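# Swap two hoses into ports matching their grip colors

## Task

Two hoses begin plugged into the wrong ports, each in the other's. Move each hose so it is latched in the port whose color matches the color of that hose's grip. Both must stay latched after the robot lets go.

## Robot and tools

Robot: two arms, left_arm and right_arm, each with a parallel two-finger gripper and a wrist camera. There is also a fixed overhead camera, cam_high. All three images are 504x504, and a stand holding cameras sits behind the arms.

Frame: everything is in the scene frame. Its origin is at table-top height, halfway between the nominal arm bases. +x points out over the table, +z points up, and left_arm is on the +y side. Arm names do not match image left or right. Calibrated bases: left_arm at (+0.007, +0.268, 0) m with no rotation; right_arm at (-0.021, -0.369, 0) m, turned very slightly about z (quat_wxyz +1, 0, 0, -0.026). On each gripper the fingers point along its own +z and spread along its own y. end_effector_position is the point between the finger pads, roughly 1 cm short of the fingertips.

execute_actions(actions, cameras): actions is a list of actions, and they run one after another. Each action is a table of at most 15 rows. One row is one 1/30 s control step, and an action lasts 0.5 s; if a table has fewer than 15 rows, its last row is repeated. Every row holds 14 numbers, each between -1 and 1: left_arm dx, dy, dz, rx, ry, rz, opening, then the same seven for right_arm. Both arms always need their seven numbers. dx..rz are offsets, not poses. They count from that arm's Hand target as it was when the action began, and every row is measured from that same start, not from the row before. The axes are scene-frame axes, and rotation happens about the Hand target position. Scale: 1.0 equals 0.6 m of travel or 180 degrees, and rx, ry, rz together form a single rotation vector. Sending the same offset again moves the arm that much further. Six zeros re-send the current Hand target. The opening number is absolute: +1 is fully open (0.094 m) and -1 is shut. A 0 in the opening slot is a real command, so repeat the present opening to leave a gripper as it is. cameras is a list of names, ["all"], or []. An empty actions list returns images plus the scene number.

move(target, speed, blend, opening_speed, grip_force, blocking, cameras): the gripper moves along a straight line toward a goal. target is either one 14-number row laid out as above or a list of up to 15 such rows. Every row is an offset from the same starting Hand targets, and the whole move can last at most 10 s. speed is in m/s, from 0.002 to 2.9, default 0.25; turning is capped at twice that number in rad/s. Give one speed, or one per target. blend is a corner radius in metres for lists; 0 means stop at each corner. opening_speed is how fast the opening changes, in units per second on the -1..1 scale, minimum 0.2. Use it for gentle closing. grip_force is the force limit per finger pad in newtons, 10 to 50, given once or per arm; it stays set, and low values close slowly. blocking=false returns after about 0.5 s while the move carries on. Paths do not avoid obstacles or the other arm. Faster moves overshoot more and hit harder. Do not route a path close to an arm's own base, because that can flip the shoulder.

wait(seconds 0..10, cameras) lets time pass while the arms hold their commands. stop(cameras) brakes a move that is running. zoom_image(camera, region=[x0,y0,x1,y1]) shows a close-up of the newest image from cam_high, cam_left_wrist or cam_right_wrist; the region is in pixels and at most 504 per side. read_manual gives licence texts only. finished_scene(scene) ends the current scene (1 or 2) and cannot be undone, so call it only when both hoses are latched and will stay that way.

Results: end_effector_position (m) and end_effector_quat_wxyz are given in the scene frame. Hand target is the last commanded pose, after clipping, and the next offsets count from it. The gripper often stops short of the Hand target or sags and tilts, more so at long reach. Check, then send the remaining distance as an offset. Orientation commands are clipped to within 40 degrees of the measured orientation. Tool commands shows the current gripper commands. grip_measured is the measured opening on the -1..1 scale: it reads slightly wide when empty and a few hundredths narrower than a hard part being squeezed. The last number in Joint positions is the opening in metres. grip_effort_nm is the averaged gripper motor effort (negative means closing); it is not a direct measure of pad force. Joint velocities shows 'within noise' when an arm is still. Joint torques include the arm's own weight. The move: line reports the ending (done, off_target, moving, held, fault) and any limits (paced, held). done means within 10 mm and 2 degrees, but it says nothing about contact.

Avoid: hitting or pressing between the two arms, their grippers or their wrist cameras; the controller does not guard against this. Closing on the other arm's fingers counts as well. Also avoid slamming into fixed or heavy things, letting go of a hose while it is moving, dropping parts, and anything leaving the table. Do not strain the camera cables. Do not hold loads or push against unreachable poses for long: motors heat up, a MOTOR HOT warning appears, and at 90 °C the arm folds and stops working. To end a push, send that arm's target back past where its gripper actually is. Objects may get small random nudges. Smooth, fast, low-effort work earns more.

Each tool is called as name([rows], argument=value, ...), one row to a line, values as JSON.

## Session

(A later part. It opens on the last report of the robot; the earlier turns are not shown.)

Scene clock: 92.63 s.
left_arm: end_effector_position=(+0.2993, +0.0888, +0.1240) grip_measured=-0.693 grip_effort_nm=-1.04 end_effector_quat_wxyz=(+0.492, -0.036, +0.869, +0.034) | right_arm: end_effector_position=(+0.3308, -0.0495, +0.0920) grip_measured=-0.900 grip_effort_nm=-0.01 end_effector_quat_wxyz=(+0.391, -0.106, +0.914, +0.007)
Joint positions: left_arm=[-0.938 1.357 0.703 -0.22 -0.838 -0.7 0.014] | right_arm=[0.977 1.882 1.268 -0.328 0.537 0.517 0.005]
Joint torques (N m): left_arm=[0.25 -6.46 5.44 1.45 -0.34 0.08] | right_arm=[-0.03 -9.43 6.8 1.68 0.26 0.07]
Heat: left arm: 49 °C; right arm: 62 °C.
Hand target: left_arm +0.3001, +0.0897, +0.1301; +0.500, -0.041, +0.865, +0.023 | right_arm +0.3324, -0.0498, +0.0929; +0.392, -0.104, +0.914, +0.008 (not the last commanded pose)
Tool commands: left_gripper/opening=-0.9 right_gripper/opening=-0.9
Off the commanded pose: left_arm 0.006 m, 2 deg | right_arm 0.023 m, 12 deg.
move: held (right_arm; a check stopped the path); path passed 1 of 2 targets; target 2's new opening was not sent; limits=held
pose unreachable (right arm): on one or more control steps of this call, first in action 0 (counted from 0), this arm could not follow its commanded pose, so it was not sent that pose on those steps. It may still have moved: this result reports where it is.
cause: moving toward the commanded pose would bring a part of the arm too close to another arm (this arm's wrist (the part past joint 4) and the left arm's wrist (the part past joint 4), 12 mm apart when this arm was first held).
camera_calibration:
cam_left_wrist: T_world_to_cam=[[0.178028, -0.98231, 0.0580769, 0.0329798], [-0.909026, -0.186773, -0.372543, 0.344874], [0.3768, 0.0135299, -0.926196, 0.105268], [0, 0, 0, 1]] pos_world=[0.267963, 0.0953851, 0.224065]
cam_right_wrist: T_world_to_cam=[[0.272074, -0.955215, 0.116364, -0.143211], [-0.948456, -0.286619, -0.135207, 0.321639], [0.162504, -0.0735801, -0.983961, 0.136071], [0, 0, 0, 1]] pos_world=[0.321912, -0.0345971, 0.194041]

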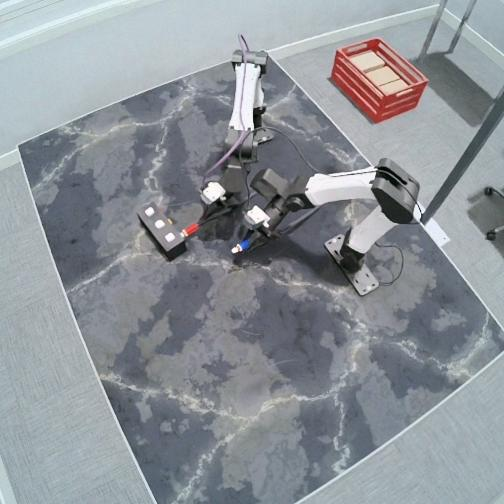

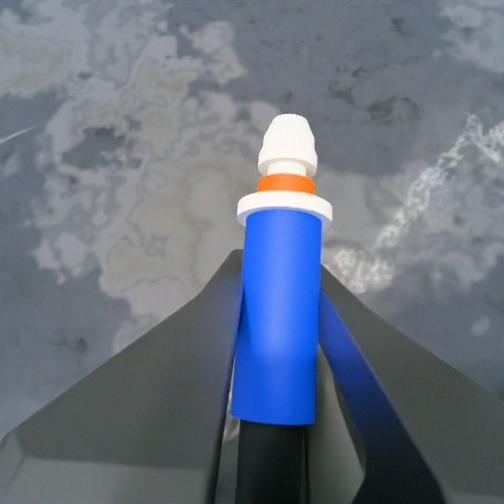

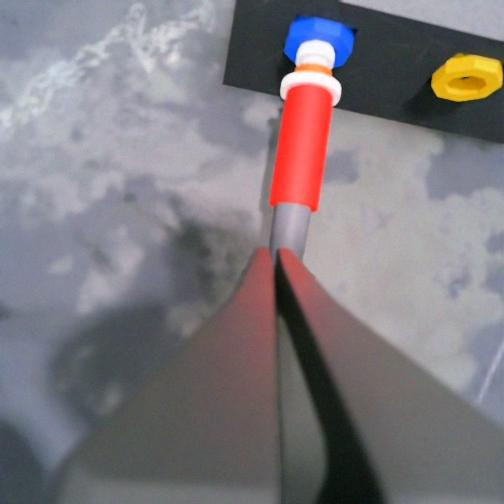

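move([
  [0,0.083,0.0,0,0,0,-0.9,0,0,0,0,0,0,-0.9],
  [0,0.083,0.0,0,0,0,-0.9,0.066,-0.0087,0.022,0.0282,-0.046,-0.0313,-0.9],
], cameras=["all"], speed=0.12)

Scene clock: 96.00 s.
left_arm: end_effector_position=(+0.2989, +0.1393, +0.1250) grip_measured=-0.693 grip_effort_nm=-1.04 end_effector_quat_wxyz=(+0.491, -0.038, +0.870, +0.032) | right_arm: end_effector_position=(+0.3703, -0.0507, +0.1168) grip_measured=-0.900 grip_effort_nm=-0.01 end_effector_quat_wxyz=(+0.462, -0.044, +0.885, +0.032)
Joint positions: left_arm=[-0.791 1.16 0.558 -0.166 -0.735 -0.553 0.014] | right_arm=[0.931 1.898 1.268 -0.136 0.601 0.517 0.005]
Joint torques (N m): left_arm=[0.29 -4.64 5.81 1.63 -0.27 0.08] | right_arm=[-0.14 -8.35 5.34 2.13 0.37 0.07]
Heat: left arm: 48 °C; right arm: 60 °C.
Hand target: left_arm +0.3001, +0.1396, +0.1300; +0.500, -0.040, +0.865, +0.023 | right_arm +0.3720, -0.0550, +0.1061; +0.461, -0.042, +0.886, +0.022
Off the commanded pose: left_arm 0.005 m, 2 deg | right_arm 0.012 m, 1 deg.
move: off_target (right_arm)
camera_calibration:
cam_left_wrist: T_world_to_cam=[[0.179399, -0.981888, 0.060922, 0.0818662], [-0.909866, -0.189152, -0.369277, 0.35449], [0.374112, 0.010817, -0.92732, 0.106909], [0, 0, 0, 1]] pos_world=[0.267855, 0.146279, 0.225057]
cam_right_wrist: T_world_to_cam=[[0.17411, -0.983747, 0.0439069, -0.114726], [-0.937031, -0.17922, -0.299755, 0.382505], [0.302752, 0.0110482, -0.953005, 0.102737], [0, 0, 0, 1]] pos_world=[0.34729, -0.0454435, 0.217604]

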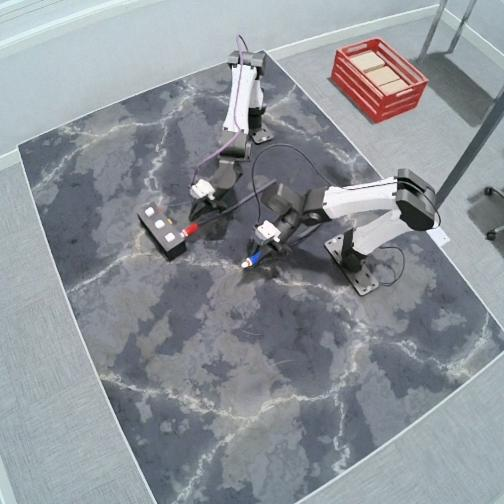

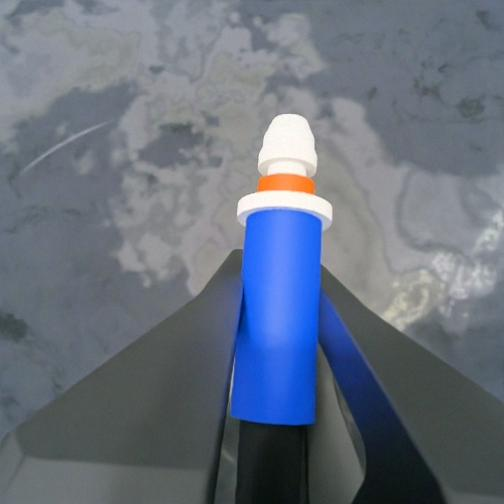

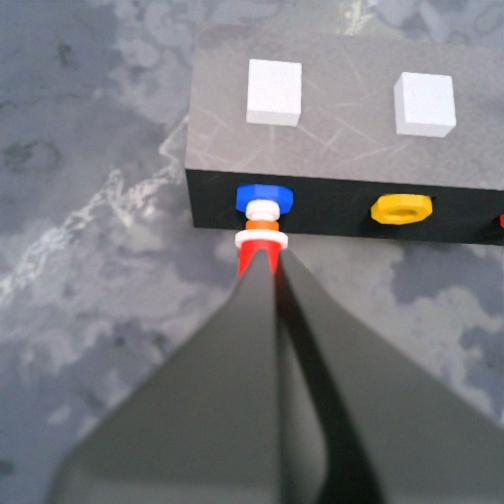

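move(target=[0,0,0,0,0,0,-0.9,0.0167,0.002,-0.05,0,0,0,0.3], cameras=["cam_right_wrist"], speed=0.1)

Scene clock: 97.37 s.
left_arm: end_effector_position=(+0.2989, +0.1393, +0.1250) grip_measured=-0.693 grip_effort_nm=-1.04 end_effector_quat_wxyz=(+0.491, -0.038, +0.870, +0.032) | right_arm: end_effector_position=(+0.3808, -0.0519, +0.0841) grip_measured=+0.298 grip_effort_nm=0.11 end_effector_quat_wxyz=(+0.462, -0.040, +0.886, +0.026)
Joint positions: left_arm=[-0.791 1.16 0.558 -0.166 -0.735 -0.553 0.014] | right_arm=[0.913 1.978 1.237 -0.025 0.601 0.509 0.061]
Joint torques (N m): left_arm=[0.28 -4.64 5.83 1.63 -0.27 0.08] | right_arm=[-0.16 -8.92 5.56 2.11 0.24 0.02]
Heat: left arm: 48 °C; right arm: 60 °C.
Hand target: left_arm +0.3001, +0.1396, +0.1300; +0.500, -0.040, +0.865, +0.023 | right_arm +0.3821, -0.0538, +0.0762; +0.461, -0.042, +0.886, +0.022
Off the commanded pose: left_arm 0.005 m, 2 deg | right_arm 0.008 m, 1 deg.
move: done
camera_calibration:
cam_right_wrist: T_world_to_cam=[[0.161292, -0.985615, 0.0504698, -0.112036], [-0.939062, -0.169002, -0.299334, 0.383584], [0.303558, 0.000886, -0.952813, 0.0675192], [0, 0, 0, 1]] pos_world=[0.357784, -0.0456576, 0.184807]
Images, in order (width x height): cam_right_wrist 504x504.

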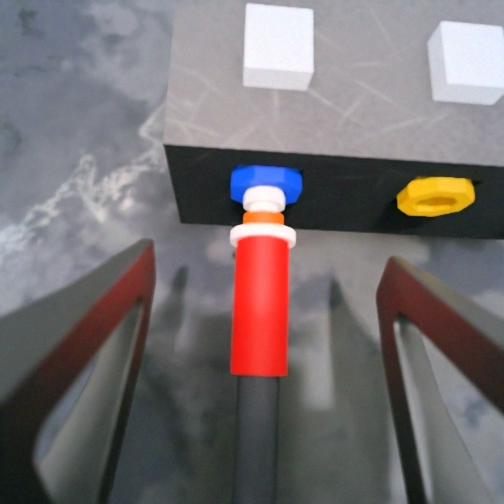

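move(target=[0,0,0,0,0,0,-0.9,0.0067,0.006,-0.06,0,0,0,0.2], cameras=["cam_right_wrist"], speed=0.1)

Scene clock: 98.80 s.
left_arm: end_effector_position=(+0.2989, +0.1393, +0.1250) grip_measured=-0.693 grip_effort_nm=-1.05 end_effector_quat_wxyz=(+0.491, -0.038, +0.870, +0.032) | right_arm: end_effector_position=(+0.3846, -0.0475, +0.0473) grip_measured=+0.202 grip_effort_nm=-0.14 end_effector_quat_wxyz=(+0.462, -0.041, +0.886, +0.025)
Joint positions: left_arm=[-0.791 1.16 0.558 -0.166 -0.735 -0.553 0.014] | right_arm=[0.913 2.071 1.21 0.094 0.601 0.507 0.056]
Joint torques (N m): left_arm=[0.27 -4.66 5.82 1.64 -0.26 0.08] | right_arm=[-0.28 -9.32 5.29 2.12 0.23 -0.01]
Heat: left arm: 48 °C; right arm: 60 °C.
Hand target: left_arm +0.3001, +0.1396, +0.1300; +0.500, -0.040, +0.865, +0.023 | right_arm +0.3861, -0.0502, +0.0401; +0.461, -0.042, +0.886, +0.022
Off the commanded pose: left_arm 0.005 m, 2 deg | right_arm 0.008 m, 0 deg.
move: done
camera_calibration:
cam_right_wrist: T_world_to_cam=[[0.162189, -0.985354, 0.0526481, -0.106913], [-0.939195, -0.170516, -0.298056, 0.376804], [0.302668, -0.00110546, -0.953095, 0.0315507], [0, 0, 0, 1]] pos_world=[0.361683, -0.0410611, 0.148008]
Images, in order (width x height): cam_right_wrist 504x504.

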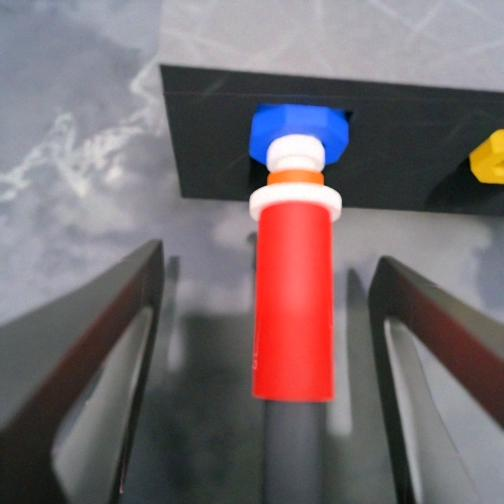

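move([
  [0,0,0,0,0,0,-0.9,0.0,-0.012,0,0,0,0,0.2],
  [0,0,0,0,0,0,-0.9,0.0,-0.012,0,0,0,0,-0.9],
], cameras=["cam_right_wrist"], speed=0.08, opening_speed=0.7)

Scene clock: 101.60 s.
left_arm: end_effector_position=(+0.2989, +0.1393, +0.1250) grip_measured=-0.693 grip_effort_nm=-1.04 end_effector_quat_wxyz=(+0.491, -0.038, +0.870, +0.032) | right_arm: end_effector_position=(+0.3854, -0.0537, +0.0412) grip_measured=-0.661 grip_effort_nm=-1.04 end_effector_quat_wxyz=(+0.459, -0.043, +0.887, +0.025)
Joint positions: left_arm=[-0.791 1.16 0.558 -0.166 -0.735 -0.553 0.014] | right_arm=[0.9 2.071 1.185 0.119 0.587 0.496 0.016]
Joint torques (N m): left_arm=[0.28 -4.67 5.81 1.63 -0.27 0.08] | right_arm=[-0.09 -10.58 4.92 2.06 0.29 0]
Heat: left arm: 47 °C; right arm: 60 °C.
Hand target: left_arm +0.3001, +0.1396, +0.1300; +0.500, -0.040, +0.865, +0.023 | right_arm +0.3861, -0.0574, +0.0401; +0.461, -0.042, +0.886, +0.022
Off the commanded pose: left_arm 0.005 m, 2 deg | right_arm 0.004 m, 0 deg.
move: done
camera_calibration:
cam_right_wrist: T_world_to_cam=[[0.165439, -0.984736, 0.0540797, -0.114109], [-0.940677, -0.174033, -0.291272, 0.374802], [0.296237, -0.00268364, -0.955111, 0.0279213], [0, 0, 0, 1]] pos_world=[0.363174, -0.0470644, 0.142008]
Images, in order (width x height): cam_right_wrist 504x504.

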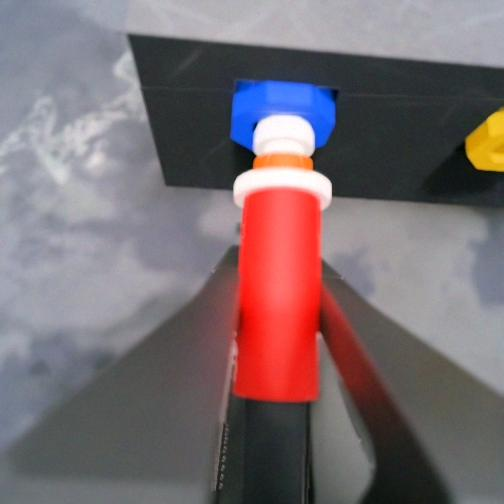

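move([
  [0,0,0,0,0,0,-0.9,-0.05,-0.0047,0.0,0,0,0,-0.9],
  [0,0,0,0,0,0,-0.9,-0.031,-0.2047,0.0,0,0,0,-0.9],
], cameras=["all"], speed=0.1, blend=[0.003,0])

Scene clock: 104.10 s.
left_arm: end_effector_position=(+0.2989, +0.1393, +0.1250) grip_measured=-0.693 grip_effort_nm=-1.04 end_effector_quat_wxyz=(+0.491, -0.038, +0.870, +0.032) | right_arm: end_effector_position=(+0.3650, -0.1817, +0.0238) grip_measured=-0.661 grip_effort_nm=-1.05 end_effector_quat_wxyz=(+0.442, -0.044, +0.896, +0.010)
Joint positions: left_arm=[-0.791 1.16 0.558 -0.166 -0.735 -0.553 0.014] | right_arm=[0.672 1.818 0.724 0.36 0.426 0.33 0.016]
Joint torques (N m): left_arm=[0.27 -4.64 5.82 1.64 -0.26 0.08] | right_arm=[0.03 -10.97 4.3 2.3 0.11 -0.03]
Heat: left arm: 47 °C; right arm: 60 °C.
Hand target: left_arm +0.3001, +0.1396, +0.1300; +0.500, -0.040, +0.865, +0.023 | right_arm +0.3675, -0.1801, +0.0401; +0.461, -0.042, +0.886, +0.022
Off the commanded pose: left_arm 0.005 m, 2 deg | right_arm 0.017 m, 3 deg.
move: off_target (right_arm)
camera_calibration:
cam_left_wrist: T_world_to_cam=[[0.179399, -0.981888, 0.060922, 0.0818662], [-0.909866, -0.189152, -0.369277, 0.35449], [0.374112, 0.010817, -0.92732, 0.106909], [0, 0, 0, 1]] pos_world=[0.267855, 0.146279, 0.225057]
cam_right_wrist: T_world_to_cam=[[0.156951, -0.984645, 0.0764176, -0.233235], [-0.952549, -0.171359, -0.251569, 0.332179], [0.260801, -0.0333074, -0.964818, 0.0245922], [0, 0, 0, 1]] pos_world=[0.346609, -0.171913, 0.125116]

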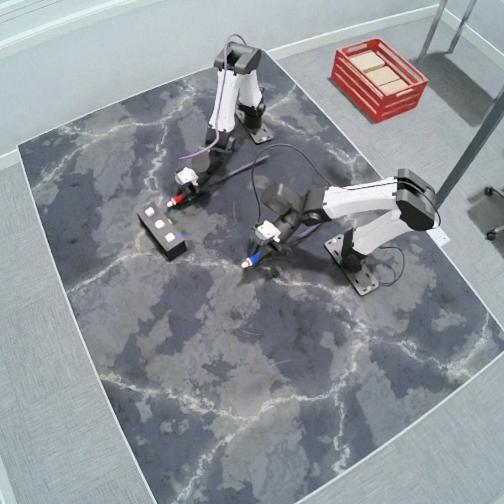

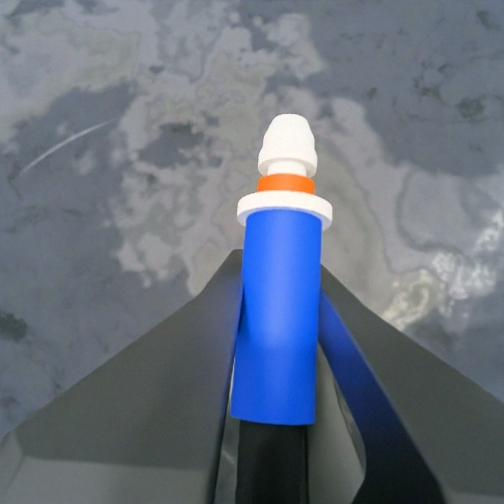

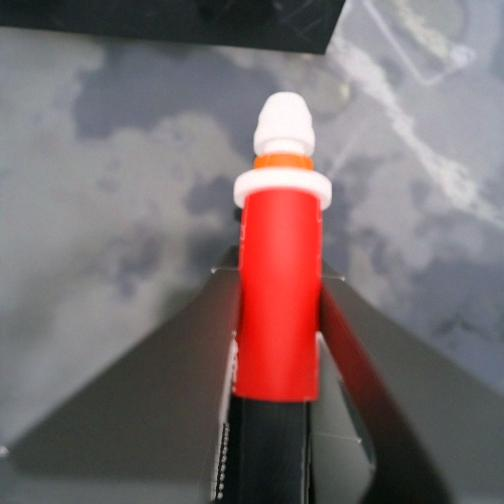

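move(target=[0,0,0,0,0,0,-0.9,-0.01,0,0.04,0,0,0,-0.9], cameras=["cam_right_wrist"], speed=0.08)

Scene clock: 105.33 s.
left_arm: end_effector_position=(+0.2989, +0.1393, +0.1250) grip_measured=-0.693 grip_effort_nm=-1.04 end_effector_quat_wxyz=(+0.491, -0.038, +0.870, +0.032) | right_arm: end_effector_position=(+0.3579, -0.1842, +0.0453) grip_measured=-0.661 grip_effort_nm=-1.05 end_effector_quat_wxyz=(+0.441, -0.047, +0.896, +0.011)
Joint positions: left_arm=[-0.791 1.16 0.558 -0.166 -0.735 -0.553 0.014] | right_arm=[0.677 1.722 0.724 0.263 0.426 0.33 0.016]
Joint torques (N m): left_arm=[0.28 -4.64 5.82 1.64 -0.27 0.08] | right_arm=[0.62 -10.39 6.15 2.08 0.22 0.06]
Heat: left arm: 47 °C; right arm: 60 °C.
Hand target: left_arm +0.3001, +0.1396, +0.1300; +0.500, -0.040, +0.865, +0.023 | right_arm +0.3615, -0.1802, +0.0642; +0.461, -0.042, +0.886, +0.022
Off the commanded pose: left_arm 0.005 m, 2 deg | right_arm 0.020 m, 3 deg.
move: off_target (right_arm)
camera_calibration:
cam_right_wrist: T_world_to_cam=[[0.161899, -0.983803, 0.0769418, -0.237957], [-0.951924, -0.176249, -0.250555, 0.329287], [0.260058, -0.032678, -0.96504, 0.0475658], [0, 0, 0, 1]] pos_world=[0.339611, -0.174513, 0.146716]
Images, in order (width x height): cam_right_wrist 504x504.

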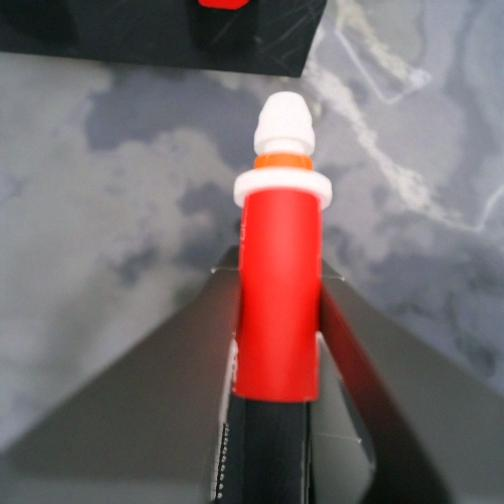

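move(target=[0,0,0,0,0,0,-0.9,0.02,0.03,0.0,0.0097,-0.0124,0.0018,-0.9], cameras=["cam_right_wrist"], speed=0.08)

Scene clock: 106.97 s.
left_arm: end_effector_position=(+0.2989, +0.1393, +0.1250) grip_measured=-0.693 grip_effort_nm=-1.04 end_effector_quat_wxyz=(+0.491, -0.038, +0.870, +0.032) | right_arm: end_effector_position=(+0.3607, -0.1717, +0.0509) grip_measured=-0.661 grip_effort_nm=-1.05 end_effector_quat_wxyz=(+0.458, -0.050, +0.887, +0.025)
Joint positions: left_arm=[-0.791 1.16 0.558 -0.166 -0.735 -0.553 0.014] | right_arm=[0.698 1.735 0.729 0.315 0.43 0.33 0.016]
Joint torques (N m): left_arm=[0.28 -4.64 5.82 1.63 -0.27 0.08] | right_arm=[0.65 -6.22 8.85 2.37 0.29 0.18]
Heat: left arm: 46 °C; right arm: 60 °C.
Hand target: left_arm +0.3001, +0.1396, +0.1300; +0.500, -0.040, +0.865, +0.023 | right_arm +0.3735, -0.1622, +0.0642; +0.479, -0.038, +0.876, +0.036
Off the commanded pose: left_arm 0.005 m, 2 deg | right_arm 0.021 m, 3 deg.
move: off_target (right_arm)
camera_calibration:
cam_right_wrist: T_world_to_cam=[[0.177655, -0.982244, 0.0602873, -0.231044], [-0.938858, -0.187531, -0.288751, 0.330803], [0.29493, -0.00530307, -0.955504, 0.0442304], [0, 0, 0, 1]] pos_world=[0.338579, -0.164671, 0.151711]
Images, in order (width x height): cam_right_wrist 504x504.

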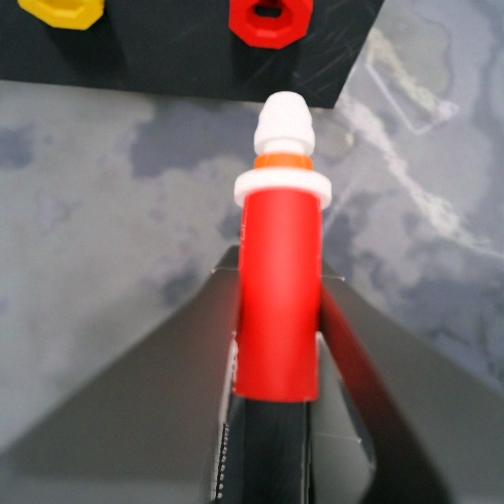

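move(target=[0,0,0,0,0,0,-0.9,0.025,0.005,-0.025,0,0,0,-0.9], cameras=["cam_right_wrist"], speed=0.06)

zoom_image(camera="cam_right_wrist", region=[180, 0, 400, 220])

Scene clock: 108.47 s.
left_arm: end_effector_position=(+0.2989, +0.1393, +0.1250) grip_measured=-0.693 grip_effort_nm=-1.04 end_effector_quat_wxyz=(+0.491, -0.038, +0.870, +0.032) | right_arm: end_effector_position=(+0.3749, -0.1671, +0.0380) grip_measured=-0.661 grip_effort_nm=-1.05 end_effector_quat_wxyz=(+0.461, -0.044, +0.886, +0.024)
Joint positions: left_arm=[-0.791 1.16 0.558 -0.166 -0.735 -0.553 0.014] | right_arm=[0.687 1.825 0.766 0.376 0.43 0.33 0.016]
Joint torques (N m): left_arm=[0.28 -4.66 5.82 1.63 -0.26 0.08] | right_arm=[-0.21 -6.67 8.61 2.39 0.11 0.03]
Heat: left arm: 46 °C; right arm: 59 °C.
Hand target: left_arm +0.3001, +0.1396, +0.1300; +0.500, -0.040, +0.865, +0.023 | right_arm +0.3885, -0.1593, +0.0491; +0.479, -0.038, +0.876, +0.036
Off the commanded pose: left_arm 0.005 m, 2 deg | right_arm 0.019 m, 3 deg.
move: off_target (right_arm)
camera_calibration:
cam_right_wrist: T_world_to_cam=[[0.166408, -0.984429, 0.056631, -0.224216], [-0.938986, -0.175735, -0.295672, 0.343449], [0.30102, -0.00397359, -0.953609, 0.0256546], [0, 0, 0, 1]] pos_world=[0.352083, -0.160267, 0.13871]
Images, in order (width x height): cam_right_wrist 504x504.

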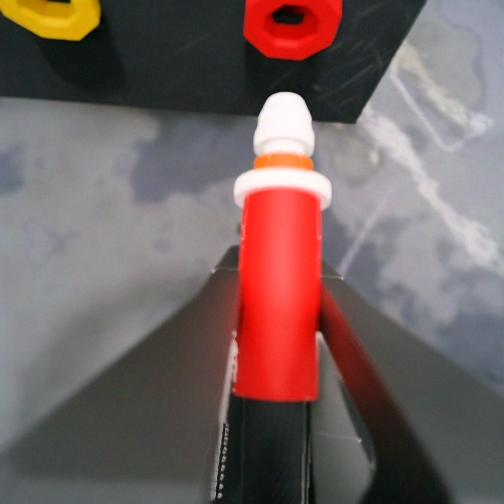

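Scaled by 2.291 from the camera's 504x504 image, which has a finer 720x720 frame.

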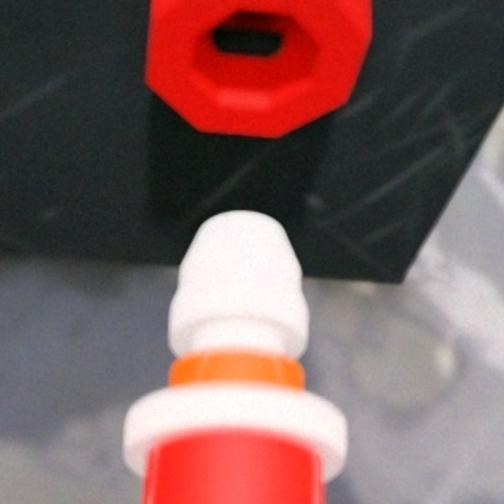

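move(target=[0,0,0,0,0,0,-0.9,0.022,-0.002,0.003,0,0,0,-0.9], cameras=["cam_right_wrist"], speed=0.05)

zoom_image(camera="cam_right_wrist", region=[180, 0, 400, 220])

Scene clock: 109.60 s.
left_arm: end_effector_position=(+0.2989, +0.1393, +0.1250) grip_measured=-0.693 grip_effort_nm=-1.04 end_effector_quat_wxyz=(+0.491, -0.038, +0.870, +0.032) | right_arm: end_effector_position=(+0.3897, -0.1673, +0.0418) grip_measured=-0.661 grip_effort_nm=-1.04 end_effector_quat_wxyz=(+0.465, -0.040, +0.884, +0.027)
Joint positions: left_arm=[-0.791 1.16 0.558 -0.166 -0.735 -0.553 0.014] | right_arm=[0.661 1.851 0.81 0.376 0.411 0.318 0.016]
Joint torques (N m): left_arm=[0.27 -4.64 5.82 1.63 -0.26 0.07] | right_arm=[-0.14 -6.95 8.68 2.29 0.09 -0.01]
Heat: left arm: 46 °C; right arm: 59 °C.
Hand target: left_arm +0.3001, +0.1396, +0.1300; +0.500, -0.040, +0.865, +0.023 | right_arm +0.4017, -0.1604, +0.0509; +0.479, -0.038, +0.876, +0.036
Off the commanded pose: left_arm 0.005 m, 2 deg | right_arm 0.017 m, 2 deg.
move: off_target (right_arm)
camera_calibration:
cam_right_wrist: T_world_to_cam=[[0.161679, -0.985677, 0.0479633, -0.225061], [-0.937077, -0.168584, -0.305723, 0.359394], [0.30943, 0.00448372, -0.950912, 0.0228597], [0, 0, 0, 1]] pos_world=[0.366094, -0.161352, 0.142407]
Images, in order (width x height): cam_right_wrist 504x504.

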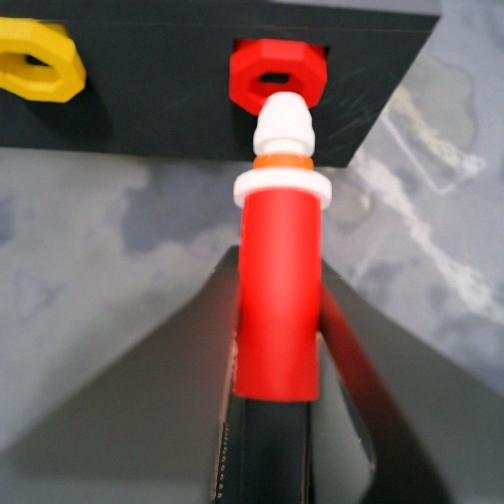

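Scaled by 2.291 from the camera's 504x504 image, which has a finer 720x720 frame.

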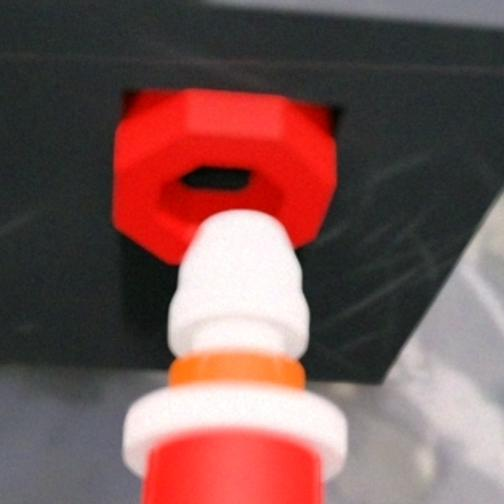

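move(target=[0,0,0,0,0,0,-0.9,-0.002,0.002,-0.014,0,0,0,-0.9], cameras=["cam_right_wrist"], speed=0.05)

zoom_image(camera="cam_right_wrist", region=[180, 0, 400, 220])

Scene clock: 110.57 s.
left_arm: end_effector_position=(+0.2989, +0.1393, +0.1250) grip_measured=-0.693 grip_effort_nm=-1.04 end_effector_quat_wxyz=(+0.491, -0.038, +0.870, +0.032) | right_arm: end_effector_position=(+0.3909, -0.1663, +0.0353) grip_measured=-0.661 grip_effort_nm=-1.05 end_effector_quat_wxyz=(+0.464, -0.040, +0.884, +0.027)
Joint positions: left_arm=[-0.791 1.16 0.558 -0.166 -0.735 -0.553 0.014] | right_arm=[0.661 1.877 0.81 0.4 0.41 0.317 0.016]
Joint torques (N m): left_arm=[0.28 -4.64 5.81 1.64 -0.27 0.08] | right_arm=[0.24 -7.01 7.75 2.41 0.13 0.02]
Heat: left arm: 46 °C; right arm: 58 °C.
Hand target: left_arm +0.3001, +0.1396, +0.1300; +0.500, -0.040, +0.865, +0.023 | right_arm +0.4005, -0.1592, +0.0425; +0.479, -0.038, +0.876, +0.036
Off the commanded pose: left_arm 0.005 m, 2 deg | right_arm 0.014 m, 2 deg.
move: off_target (right_arm)
camera_calibration:
cam_right_wrist: T_world_to_cam=[[0.162221, -0.985558, 0.0485707, -0.224237], [-0.937312, -0.169292, -0.304608, 0.358614], [0.308431, 0.00388798, -0.951239, 0.0165883], [0, 0, 0, 1]] pos_world=[0.367393, -0.160353, 0.135907]
Images, in order (width x height): cam_right_wrist 504x504.

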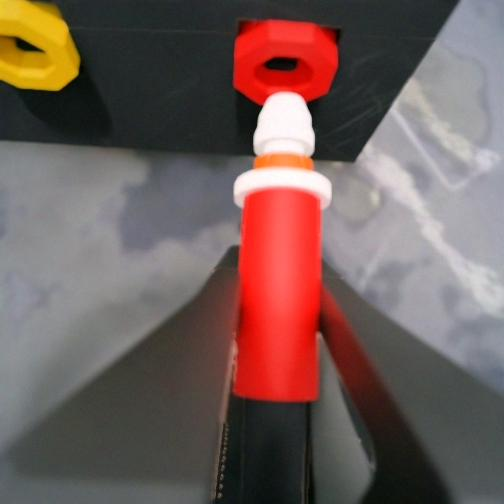

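Scaled by 2.291 from the camera's 504x504 image, which has a finer 720x720 frame.

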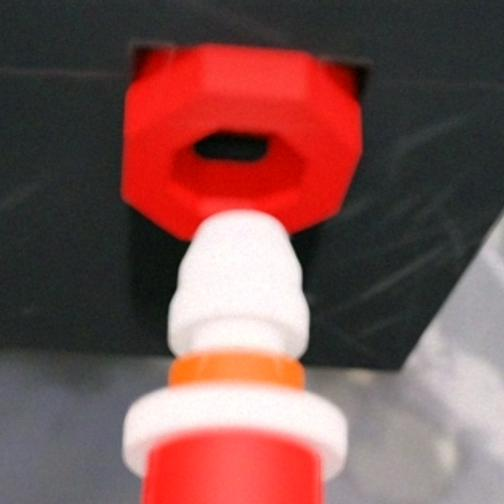

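move(target=[0,0,0,0,0,0,-0.9,0.01,0.001,0.008,0,0,0,-0.9], cameras=["cam_right_wrist"], speed=0.05)

zoom_image(camera="cam_right_wrist", region=[180, 0, 400, 220])

Scene clock: 111.53 s.
left_arm: end_effector_position=(+0.2989, +0.1393, +0.1250) grip_measured=-0.693 grip_effort_nm=-1.04 end_effector_quat_wxyz=(+0.491, -0.038, +0.870, +0.032) | right_arm: end_effector_position=(+0.3957, -0.1639, +0.0408) grip_measured=-0.661 grip_effort_nm=-1.05 end_effector_quat_wxyz=(+0.469, -0.039, +0.882, +0.030)
Joint positions: left_arm=[-0.791 1.16 0.558 -0.166 -0.735 -0.553 0.014] | right_arm=[0.658 1.877 0.829 0.395 0.407 0.315 0.016]
Joint torques (N m): left_arm=[0.28 -4.64 5.83 1.63 -0.27 0.08] | right_arm=[-0.24 -7.02 8.57 2.2 0.08 0]
Heat: left arm: 46 °C; right arm: 58 °C.
Hand target: left_arm +0.3001, +0.1396, +0.1300; +0.500, -0.040, +0.865, +0.023 | right_arm +0.4064, -0.1586, +0.0472; +0.479, -0.038, +0.876, +0.036
Off the commanded pose: left_arm 0.005 m, 2 deg | right_arm 0.014 m, 1 deg.
move: off_target (right_arm)
camera_calibration:
cam_right_wrist: T_world_to_cam=[[0.162827, -0.985717, 0.0429942, -0.222971], [-0.934002, -0.168036, -0.315284, 0.364463], [0.318005, 0.0111801, -0.948023, 0.0176269], [0, 0, 0, 1]] pos_world=[0.37111, -0.158741, 0.141206]
Images, in order (width x height): cam_right_wrist 504x504.

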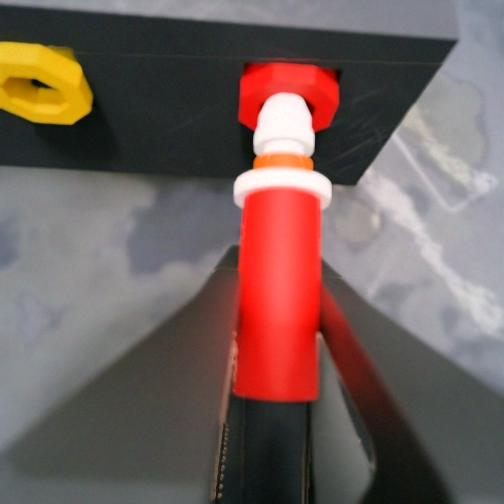

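Scaled by 2.291 from the camera's 504x504 image, which has a finer 720x720 frame.

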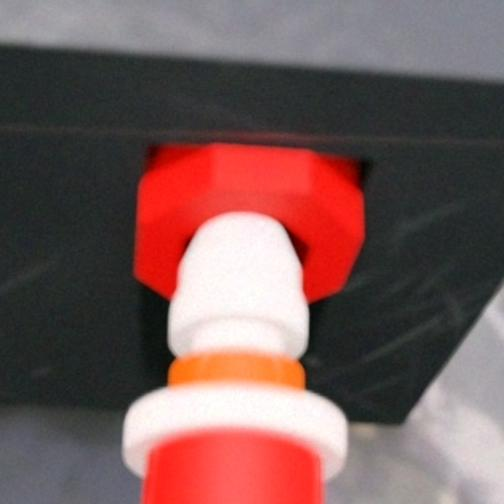

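move(target=[0,0,0,0,0,0,-0.9,0.012,-0.002,-0.006,0,0,0,-0.9], cameras=["cam_right_wrist"], speed=0.05)

zoom_image(camera="cam_right_wrist", region=[180, 0, 400, 220])

Scene clock: 112.50 s.
left_arm: end_effector_position=(+0.2989, +0.1393, +0.1250) grip_measured=-0.693 grip_effort_nm=-1.04 end_effector_quat_wxyz=(+0.491, -0.038, +0.870, +0.032) | right_arm: end_effector_position=(+0.3992, -0.1648, +0.0371) grip_measured=-0.661 grip_effort_nm=-1.04 end_effector_quat_wxyz=(+0.466, -0.041, +0.883, +0.028)
Joint positions: left_arm=[-0.791 1.16 0.558 -0.166 -0.735 -0.553 0.014] | right_arm=[0.65 1.894 0.841 0.394 0.4 0.307 0.016]
Joint torques (N m): left_arm=[0.29 -4.63 5.82 1.64 -0.26 0.08] | right_arm=[-0.76 -6.52 8.94 2.33 0.04 -0.03]
Heat: left arm: 46 °C; right arm: 58 °C.
Hand target: left_arm +0.3001, +0.1396, +0.1300; +0.500, -0.040, +0.865, +0.023 | right_arm +0.4136, -0.1598, +0.0437; +0.479, -0.038, +0.876, +0.036
Off the commanded pose: left_arm 0.005 m, 2 deg | right_arm 0.017 m, 2 deg.
move: off_target (right_arm)
camera_calibration:
cam_right_wrist: T_world_to_cam=[[0.164636, -0.985173, 0.0482612, -0.225121], [-0.935703, -0.171473, -0.308312, 0.366323], [0.312016, 0.00560107, -0.95006, 0.0145269], [0, 0, 0, 1]] pos_world=[0.375301, -0.159051, 0.137608]
Images, in order (width x height): cam_right_wrist 504x504.

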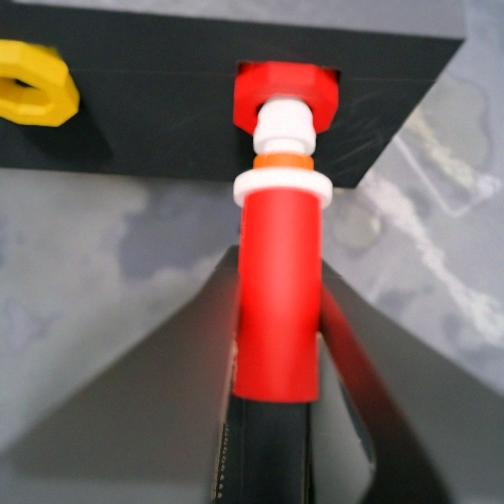

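Scaled by 2.291 from the camera's 504x504 image, which has a finer 720x720 frame.

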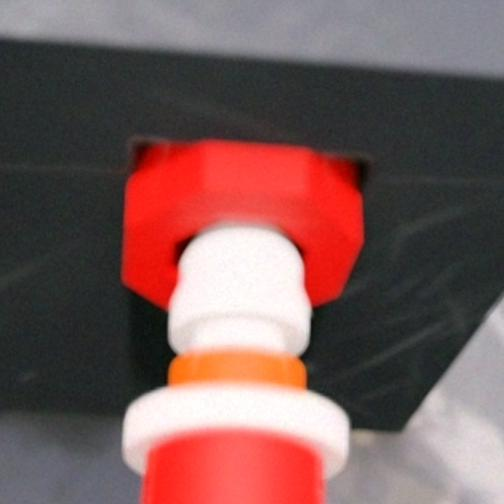

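move(target=[0,0,0,0,0,0,-0.9,0.045,0.0035,0.0,0,0,0,-0.9], cameras=["cam_right_wrist"], speed=0.05)

zoom_image(camera="cam_right_wrist", region=[180, 0, 400, 220])

Scene clock: 113.67 s.
left_arm: end_effector_position=(+0.2989, +0.1393, +0.1250) grip_measured=-0.693 grip_effort_nm=-1.04 end_effector_quat_wxyz=(+0.491, -0.038, +0.870, +0.032) | right_arm: end_effector_position=(+0.4068, -0.1635, +0.0322) grip_measured=-0.663 grip_effort_nm=-1.05 end_effector_quat_wxyz=(+0.448, -0.051, +0.892, +0.019)
Joint positions: left_arm=[-0.791 1.16 0.558 -0.166 -0.735 -0.553 0.014] | right_arm=[0.637 1.923 0.902 0.32 0.384 0.292 0.016]
Joint torques (N m): left_arm=[0.28 -4.64 5.79 1.63 -0.26 0.08] | right_arm=[-2.81 -4.53 11.64 2.84 -0.09 -0.11]
Heat: left arm: 45 °C; right arm: 57 °C.
Hand target: left_arm +0.3001, +0.1396, +0.1300; +0.500, -0.040, +0.865, +0.023 | right_arm +0.4407, -0.1577, +0.0437; +0.479, -0.038, +0.876, +0.036
Off the commanded pose: left_arm 0.005 m, 2 deg | right_arm 0.036 m, 5 deg.
move: off_target (right_arm)
camera_calibration:
cam_right_wrist: T_world_to_cam=[[0.17563, -0.982107, 0.0679628, -0.229387], [-0.94521, -0.187524, -0.267231, 0.37201], [0.275194, -0.0173054, -0.961233, 0.0191529], [0, 0, 0, 1]] pos_world=[0.386644, -0.155191, 0.133413]
Images, in order (width x height): cam_right_wrist 504x504.

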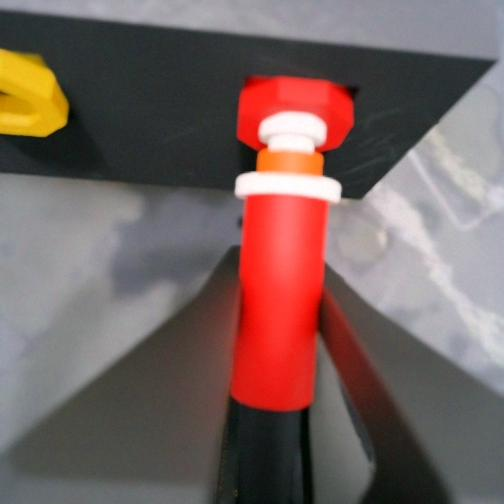

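Scaled by 2.291 from the camera's 504x504 image, which has a finer 720x720 frame.

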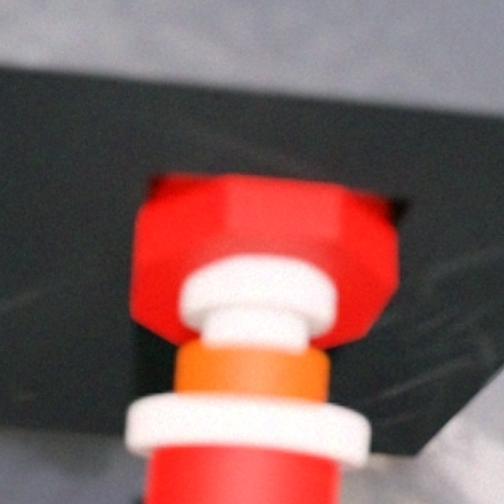

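move(target=[0,0,0,0,0,0,-0.9,0.03,0.002,0.012,0.002,-0.025,0.003,-0.9], cameras=["cam_right_wrist"], speed=0.05)

zoom_image(camera="cam_right_wrist", region=[180, 0, 400, 220])

Scene clock: 115.07 s.
left_arm: end_effector_position=(+0.2989, +0.1393, +0.1250) grip_measured=-0.693 grip_effort_nm=-1.04 end_effector_quat_wxyz=(+0.491, -0.038, +0.870, +0.032) | right_arm: end_effector_position=(+0.4131, -0.1634, +0.0293) grip_measured=-0.673 grip_effort_nm=-1.04 end_effector_quat_wxyz=(+0.459, -0.065, +0.886, +0.013)
Joint positions: left_arm=[-0.791 1.16 0.558 -0.166 -0.735 -0.553 0.014] | right_arm=[0.63 1.951 0.902 0.375 0.384 0.246 0.015]
Joint torques (N m): left_arm=[0.28 -4.64 5.82 1.64 -0.26 0.08] | right_arm=[-3.62 -4.53 11.95 3.54 -0.11 -0.11]
Heat: left arm: 45 °C; right arm: 56 °C.
Hand target: left_arm +0.3001, +0.1396, +0.1300; +0.500, -0.040, +0.865, +0.023 | right_arm +0.4587, -0.1566, +0.0509; +0.513, -0.042, +0.857, +0.039
Off the commanded pose: left_arm 0.005 m, 2 deg | right_arm 0.051 m, 8 deg.
move: off_target (right_arm)
camera_calibration:
cam_right_wrist: T_world_to_cam=[[0.192793, -0.976669, 0.0946019, -0.237263], [-0.934169, -0.212191, -0.286885, 0.369288], [0.300265, -0.0330649, -0.953283, 0.00141033], [0, 0, 0, 1]] pos_world=[0.390297, -0.153321, 0.129733]
Images, in order (width x height): cam_right_wrist 504x504.

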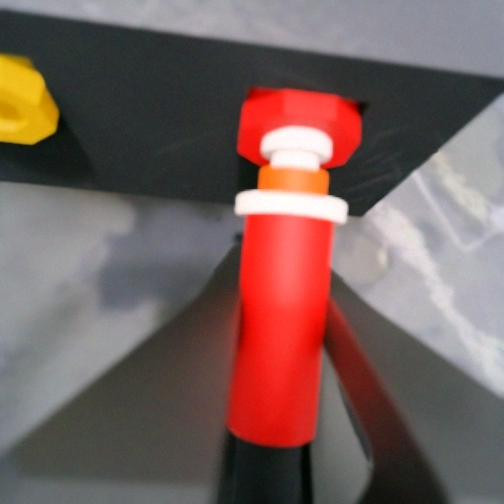

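Scaled by 2.291 from the camera's 504x504 image, which has a finer 720x720 frame.

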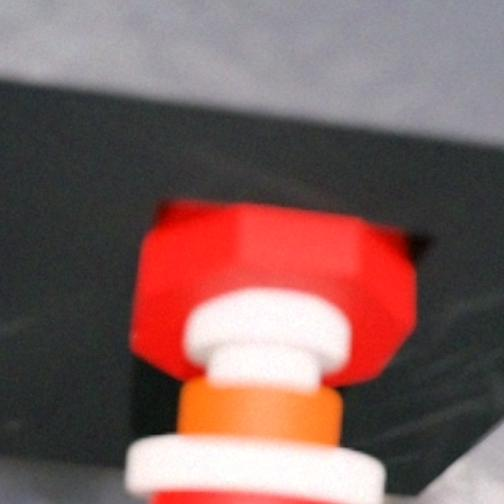

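move(target=[0,0,0,0,0,0,-0.9,-0.065,-0.003,0.0,-0.002,0.025,-0.003,-0.9], cameras=["cam_right_wrist"], speed=0.05)

zoom_image(camera="cam_right_wrist", region=[180, 0, 400, 220])

Scene clock: 116.83 s.
left_arm: end_effector_position=(+0.2989, +0.1393, +0.1250) grip_measured=-0.693 grip_effort_nm=-1.04 end_effector_quat_wxyz=(+0.491, -0.038, +0.870, +0.032) | right_arm: end_effector_position=(+0.4114, -0.1630, +0.0295) grip_measured=-0.674 grip_effort_nm=-1.05 end_effector_quat_wxyz=(+0.456, -0.052, +0.888, +0.019)
Joint positions: left_arm=[-0.791 1.16 0.558 -0.166 -0.735 -0.553 0.014] | right_arm=[0.633 1.946 0.902 0.363 0.385 0.279 0.015]
Joint torques (N m): left_arm=[0.27 -4.67 5.83 1.64 -0.26 0.08] | right_arm=[0.13 -11.36 6.8 2.28 0.13 0.18]
Heat: left arm: 45 °C; right arm: 56 °C.
Hand target: left_arm +0.3001, +0.1396, +0.1300; +0.500, -0.040, +0.865, +0.023 | right_arm +0.4197, -0.1583, +0.0510; +0.479, -0.038, +0.876, +0.036
Off the commanded pose: left_arm 0.005 m, 2 deg | right_arm 0.023 m, 4 deg.
move: off_target (right_arm)
camera_calibration:
cam_right_wrist: T_world_to_cam=[[0.176955, -0.981665, 0.0708631, -0.230116], [-0.939898, -0.189911, -0.283771, 0.373715], [0.292026, -0.0163893, -0.95627, 0.00822022], [0, 0, 0, 1]] pos_world=[0.389574, -0.15479, 0.130217]
Images, in order (width x height): cam_right_wrist 504x504.

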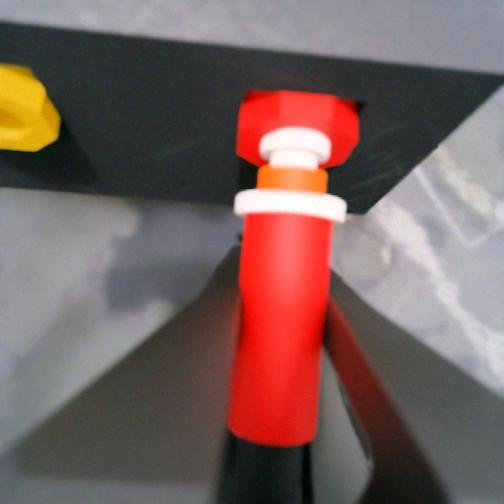

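Scaled by 2.291 from the camera's 504x504 image, which has a finer 720x720 frame.

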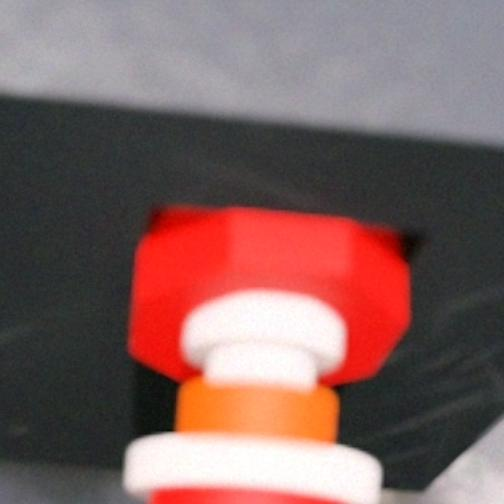

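move([
  [0,0,0,0,0,0,-0.9,0.0,0,-0.005,0,0,0,-0.9],
  [0,0,0,0,0,0,-0.9,0.0,0,-0.005,0,0,0,-0.2],
], cameras=["cam_right_wrist"], speed=0.05, opening_speed=0.5)

Scene clock: 119.60 s.
left_arm: end_effector_position=(+0.2989, +0.1393, +0.1250) grip_measured=-0.693 grip_effort_nm=-1.04 end_effector_quat_wxyz=(+0.491, -0.038, +0.870, +0.032) | right_arm: end_effector_position=(+0.4127, -0.1621, +0.0313) grip_measured=-0.202 grip_effort_nm=0.11 end_effector_quat_wxyz=(+0.460, -0.049, +0.886, +0.023)
Joint positions: left_arm=[-0.791 1.16 0.558 -0.166 -0.735 -0.553 0.014] | right_arm=[0.633 1.946 0.902 0.373 0.385 0.284 0.037]
Joint torques (N m): left_arm=[0.31 -4.66 5.83 1.63 -0.27 0.08] | right_arm=[0.1 -10.66 6.61 2.3 0.13 0.19]
Heat: left arm: 45 °C; right arm: 57 °C.
Hand target: left_arm +0.3001, +0.1396, +0.1300; +0.500, -0.040, +0.865, +0.023 | right_arm +0.4197, -0.1583, +0.0480; +0.479, -0.038, +0.876, +0.036
Off the commanded pose: left_arm 0.005 m, 2 deg | right_arm 0.019 m, 3 deg.
move: off_target (right_arm); target 2's new opening was sent with right_arm's hand 0.021 m and 4 deg from that target
camera_calibration:
cam_right_wrist: T_world_to_cam=[[0.17407, -0.982691, 0.0633835, -0.228349], [-0.937974, -0.185059, -0.293185, 0.375858], [0.29984, -0.00841744, -0.953952, 0.00769919], [0, 0, 0, 1]] pos_world=[0.389985, -0.154776, 0.132014]
Images, in order (width x height): cam_right_wrist 504x504.

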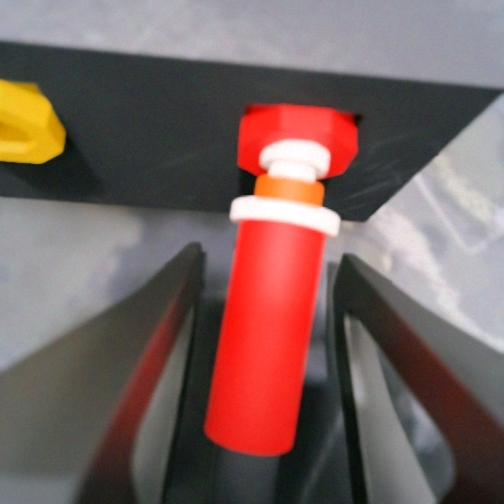

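move(target=[0,0,0,0,0,0,-0.2,0.01,-0.006,0.022,0,0,0,-0.9], cameras=["cam_right_wrist"], speed=0.05)

Scene clock: 120.63 s.
left_arm: end_effector_position=(+0.2992, +0.1390, +0.1254) grip_measured=-0.202 grip_effort_nm=0.10 end_effector_quat_wxyz=(+0.492, -0.038, +0.869, +0.032) | right_arm: end_effector_position=(+0.4123, -0.1617, +0.0314) grip_measured=-0.671 grip_effort_nm=-1.04 end_effector_quat_wxyz=(+0.452, -0.052, +0.890, +0.028)
Joint positions: left_arm=[-0.791 1.16 0.558 -0.163 -0.735 -0.552 0.037] | right_arm=[0.627 1.94 0.91 0.348 0.364 0.284 0.015]
Joint torques (N m): left_arm=[0.28 -4.64 5.83 1.6 -0.26 0.07] | right_arm=[-0.85 -12.52 8.29 1.97 0.21 0.03]
Heat: left arm: 45 °C; right arm: 57 °C.
Hand target: left_arm +0.3001, +0.1396, +0.1300; +0.500, -0.040, +0.865, +0.023 | right_arm +0.4257, -0.1620, +0.0612; +0.479, -0.038, +0.876, +0.036
Off the commanded pose: left_arm 0.005 m, 1 deg | right_arm 0.033 m, 4 deg.
move: off_target (right_arm)
camera_calibration:
cam_right_wrist: T_world_to_cam=[[0.185236, -0.981144, 0.0551747, -0.231928], [-0.940859, -0.193278, -0.278259, 0.375025], [0.283676, -0.000368228, -0.95892, 0.0160138], [0, 0, 0, 1]] pos_world=[0.391264, -0.155065, 0.132506]
Images, in order (width x height): cam_right_wrist 504x504.

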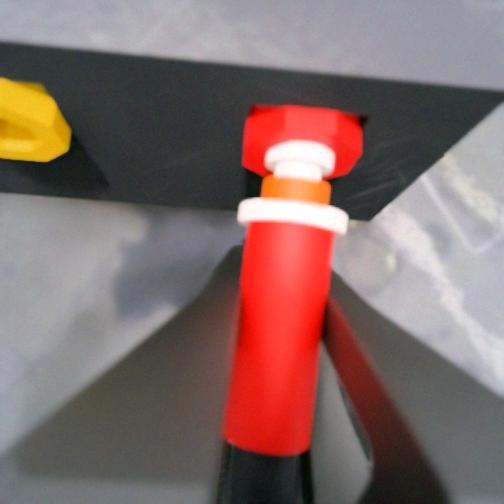

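execute_actions(actions=[])

Scene clock: 121.23 s.
left_arm: end_effector_position=(+0.2992, +0.1390, +0.1254) grip_measured=-0.202 grip_effort_nm=0.10 end_effector_quat_wxyz=(+0.492, -0.038, +0.869, +0.032) | right_arm: end_effector_position=(+0.4123, -0.1616, +0.0314) grip_measured=-0.671 grip_effort_nm=-1.05 end_effector_quat_wxyz=(+0.452, -0.052, +0.890, +0.028)
Joint positions: left_arm=[-0.791 1.16 0.558 -0.163 -0.735 -0.552 0.037] | right_arm=[0.627 1.94 0.91 0.348 0.363 0.284 0.015]
Joint velocities: within noise
Joint torques (N m): left_arm=[0.29 -4.66 5.81 1.61 -0.26 0.07] | right_arm=[-0.85 -12.45 8.25 1.98 0.22 0.05]
Heat: left arm: 45 °C; right arm: 57 °C.
Hand target: left_arm +0.3001, +0.1396, +0.1300; +0.500, -0.040, +0.865, +0.023 | right_arm +0.4257, -0.1619, +0.0612; +0.479, -0.038, +0.876, +0.036
Tool commands: left_gripper/opening=-0.2 right_gripper/opening=-0.9
Off the commanded pose: left_arm 0.005 m, 1 deg | right_arm 0.033 m, 4 deg.
camera_calibration:
cam_left_wrist: T_world_to_cam=[[0.178851, -0.981868, 0.0628299, 0.0813371], [-0.909162, -0.189342, -0.370909, 0.354901], [0.37608, 0.00921491, -0.926541, 0.106773], [0, 0, 0, 1]] pos_world=[0.26796, 0.146076, 0.225456]
cam_right_wrist: T_world_to_cam=[[0.185486, -0.981105, 0.0550233, -0.231999], [-0.940838, -0.193475, -0.278193, 0.374977], [0.283582, -0.000167341, -0.958948, 0.0160854], [0, 0, 0, 1]] pos_world=[0.391264, -0.155064, 0.132506]

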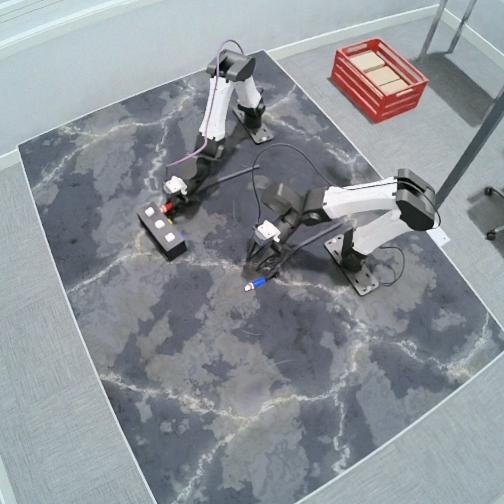

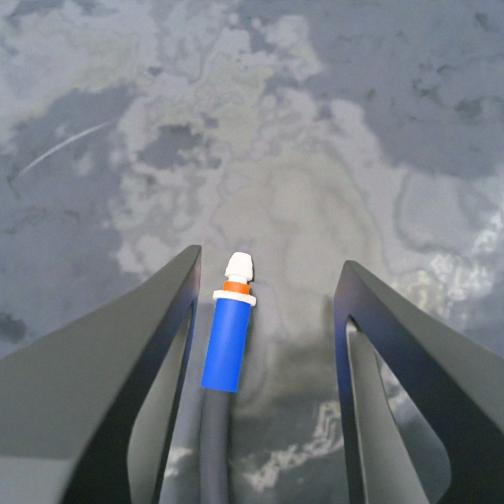

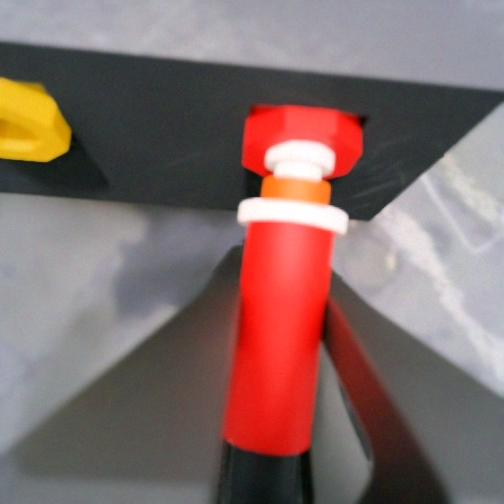

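move(target=[0,0,0,0,0,0,-0.2,0.0,0,-0.018,0,0,0,-0.2], cameras=["cam_right_wrist"], speed=0.05, opening_speed=0.6)

Scene clock: 122.73 s.
left_arm: end_effector_position=(+0.2992, +0.1390, +0.1254) grip_measured=-0.202 grip_effort_nm=0.10 end_effector_quat_wxyz=(+0.492, -0.038, +0.869, +0.032) | right_arm: end_effector_position=(+0.4153, -0.1638, +0.0336) grip_measured=-0.202 grip_effort_nm=0.11 end_effector_quat_wxyz=(+0.457, -0.048, +0.888, +0.029)
Joint positions: left_arm=[-0.791 1.16 0.558 -0.163 -0.735 -0.552 0.037] | right_arm=[0.62 1.94 0.91 0.36 0.363 0.284 0.037]
Joint torques (N m): left_arm=[0.29 -4.63 5.82 1.61 -0.26 0.08] | right_arm=[-0.2 -10 7.23 2.32 0.21 0.07]
Heat: left arm: 44 °C; right arm: 58 °C.
Hand target: left_arm +0.3001, +0.1396, +0.1300; +0.500, -0.040, +0.865, +0.023 | right_arm +0.4256, -0.1619, +0.0503; +0.479, -0.038, +0.876, +0.036
Off the commanded pose: left_arm 0.005 m, 1 deg | right_arm 0.020 m, 3 deg.
move: off_target (right_arm)
camera_calibration:
cam_right_wrist: T_world_to_cam=[[0.177869, -0.982755, 0.0505414, -0.231786], [-0.939386, -0.18487, -0.288752, 0.379112], [0.293116, 0.00388221, -0.956069, 0.0139336], [0, 0, 0, 1]] pos_world=[0.393276, -0.157756, 0.134505]
Images, in order (width x height): cam_right_wrist 504x504.

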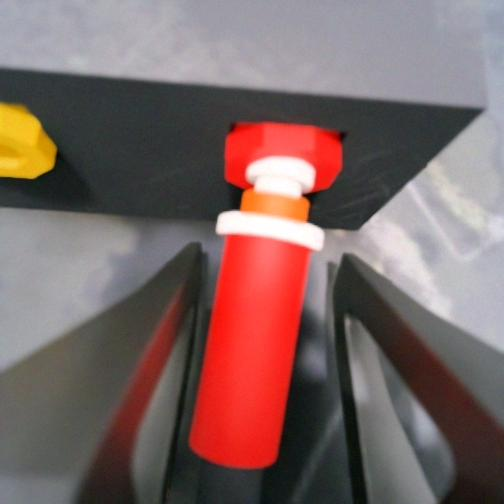

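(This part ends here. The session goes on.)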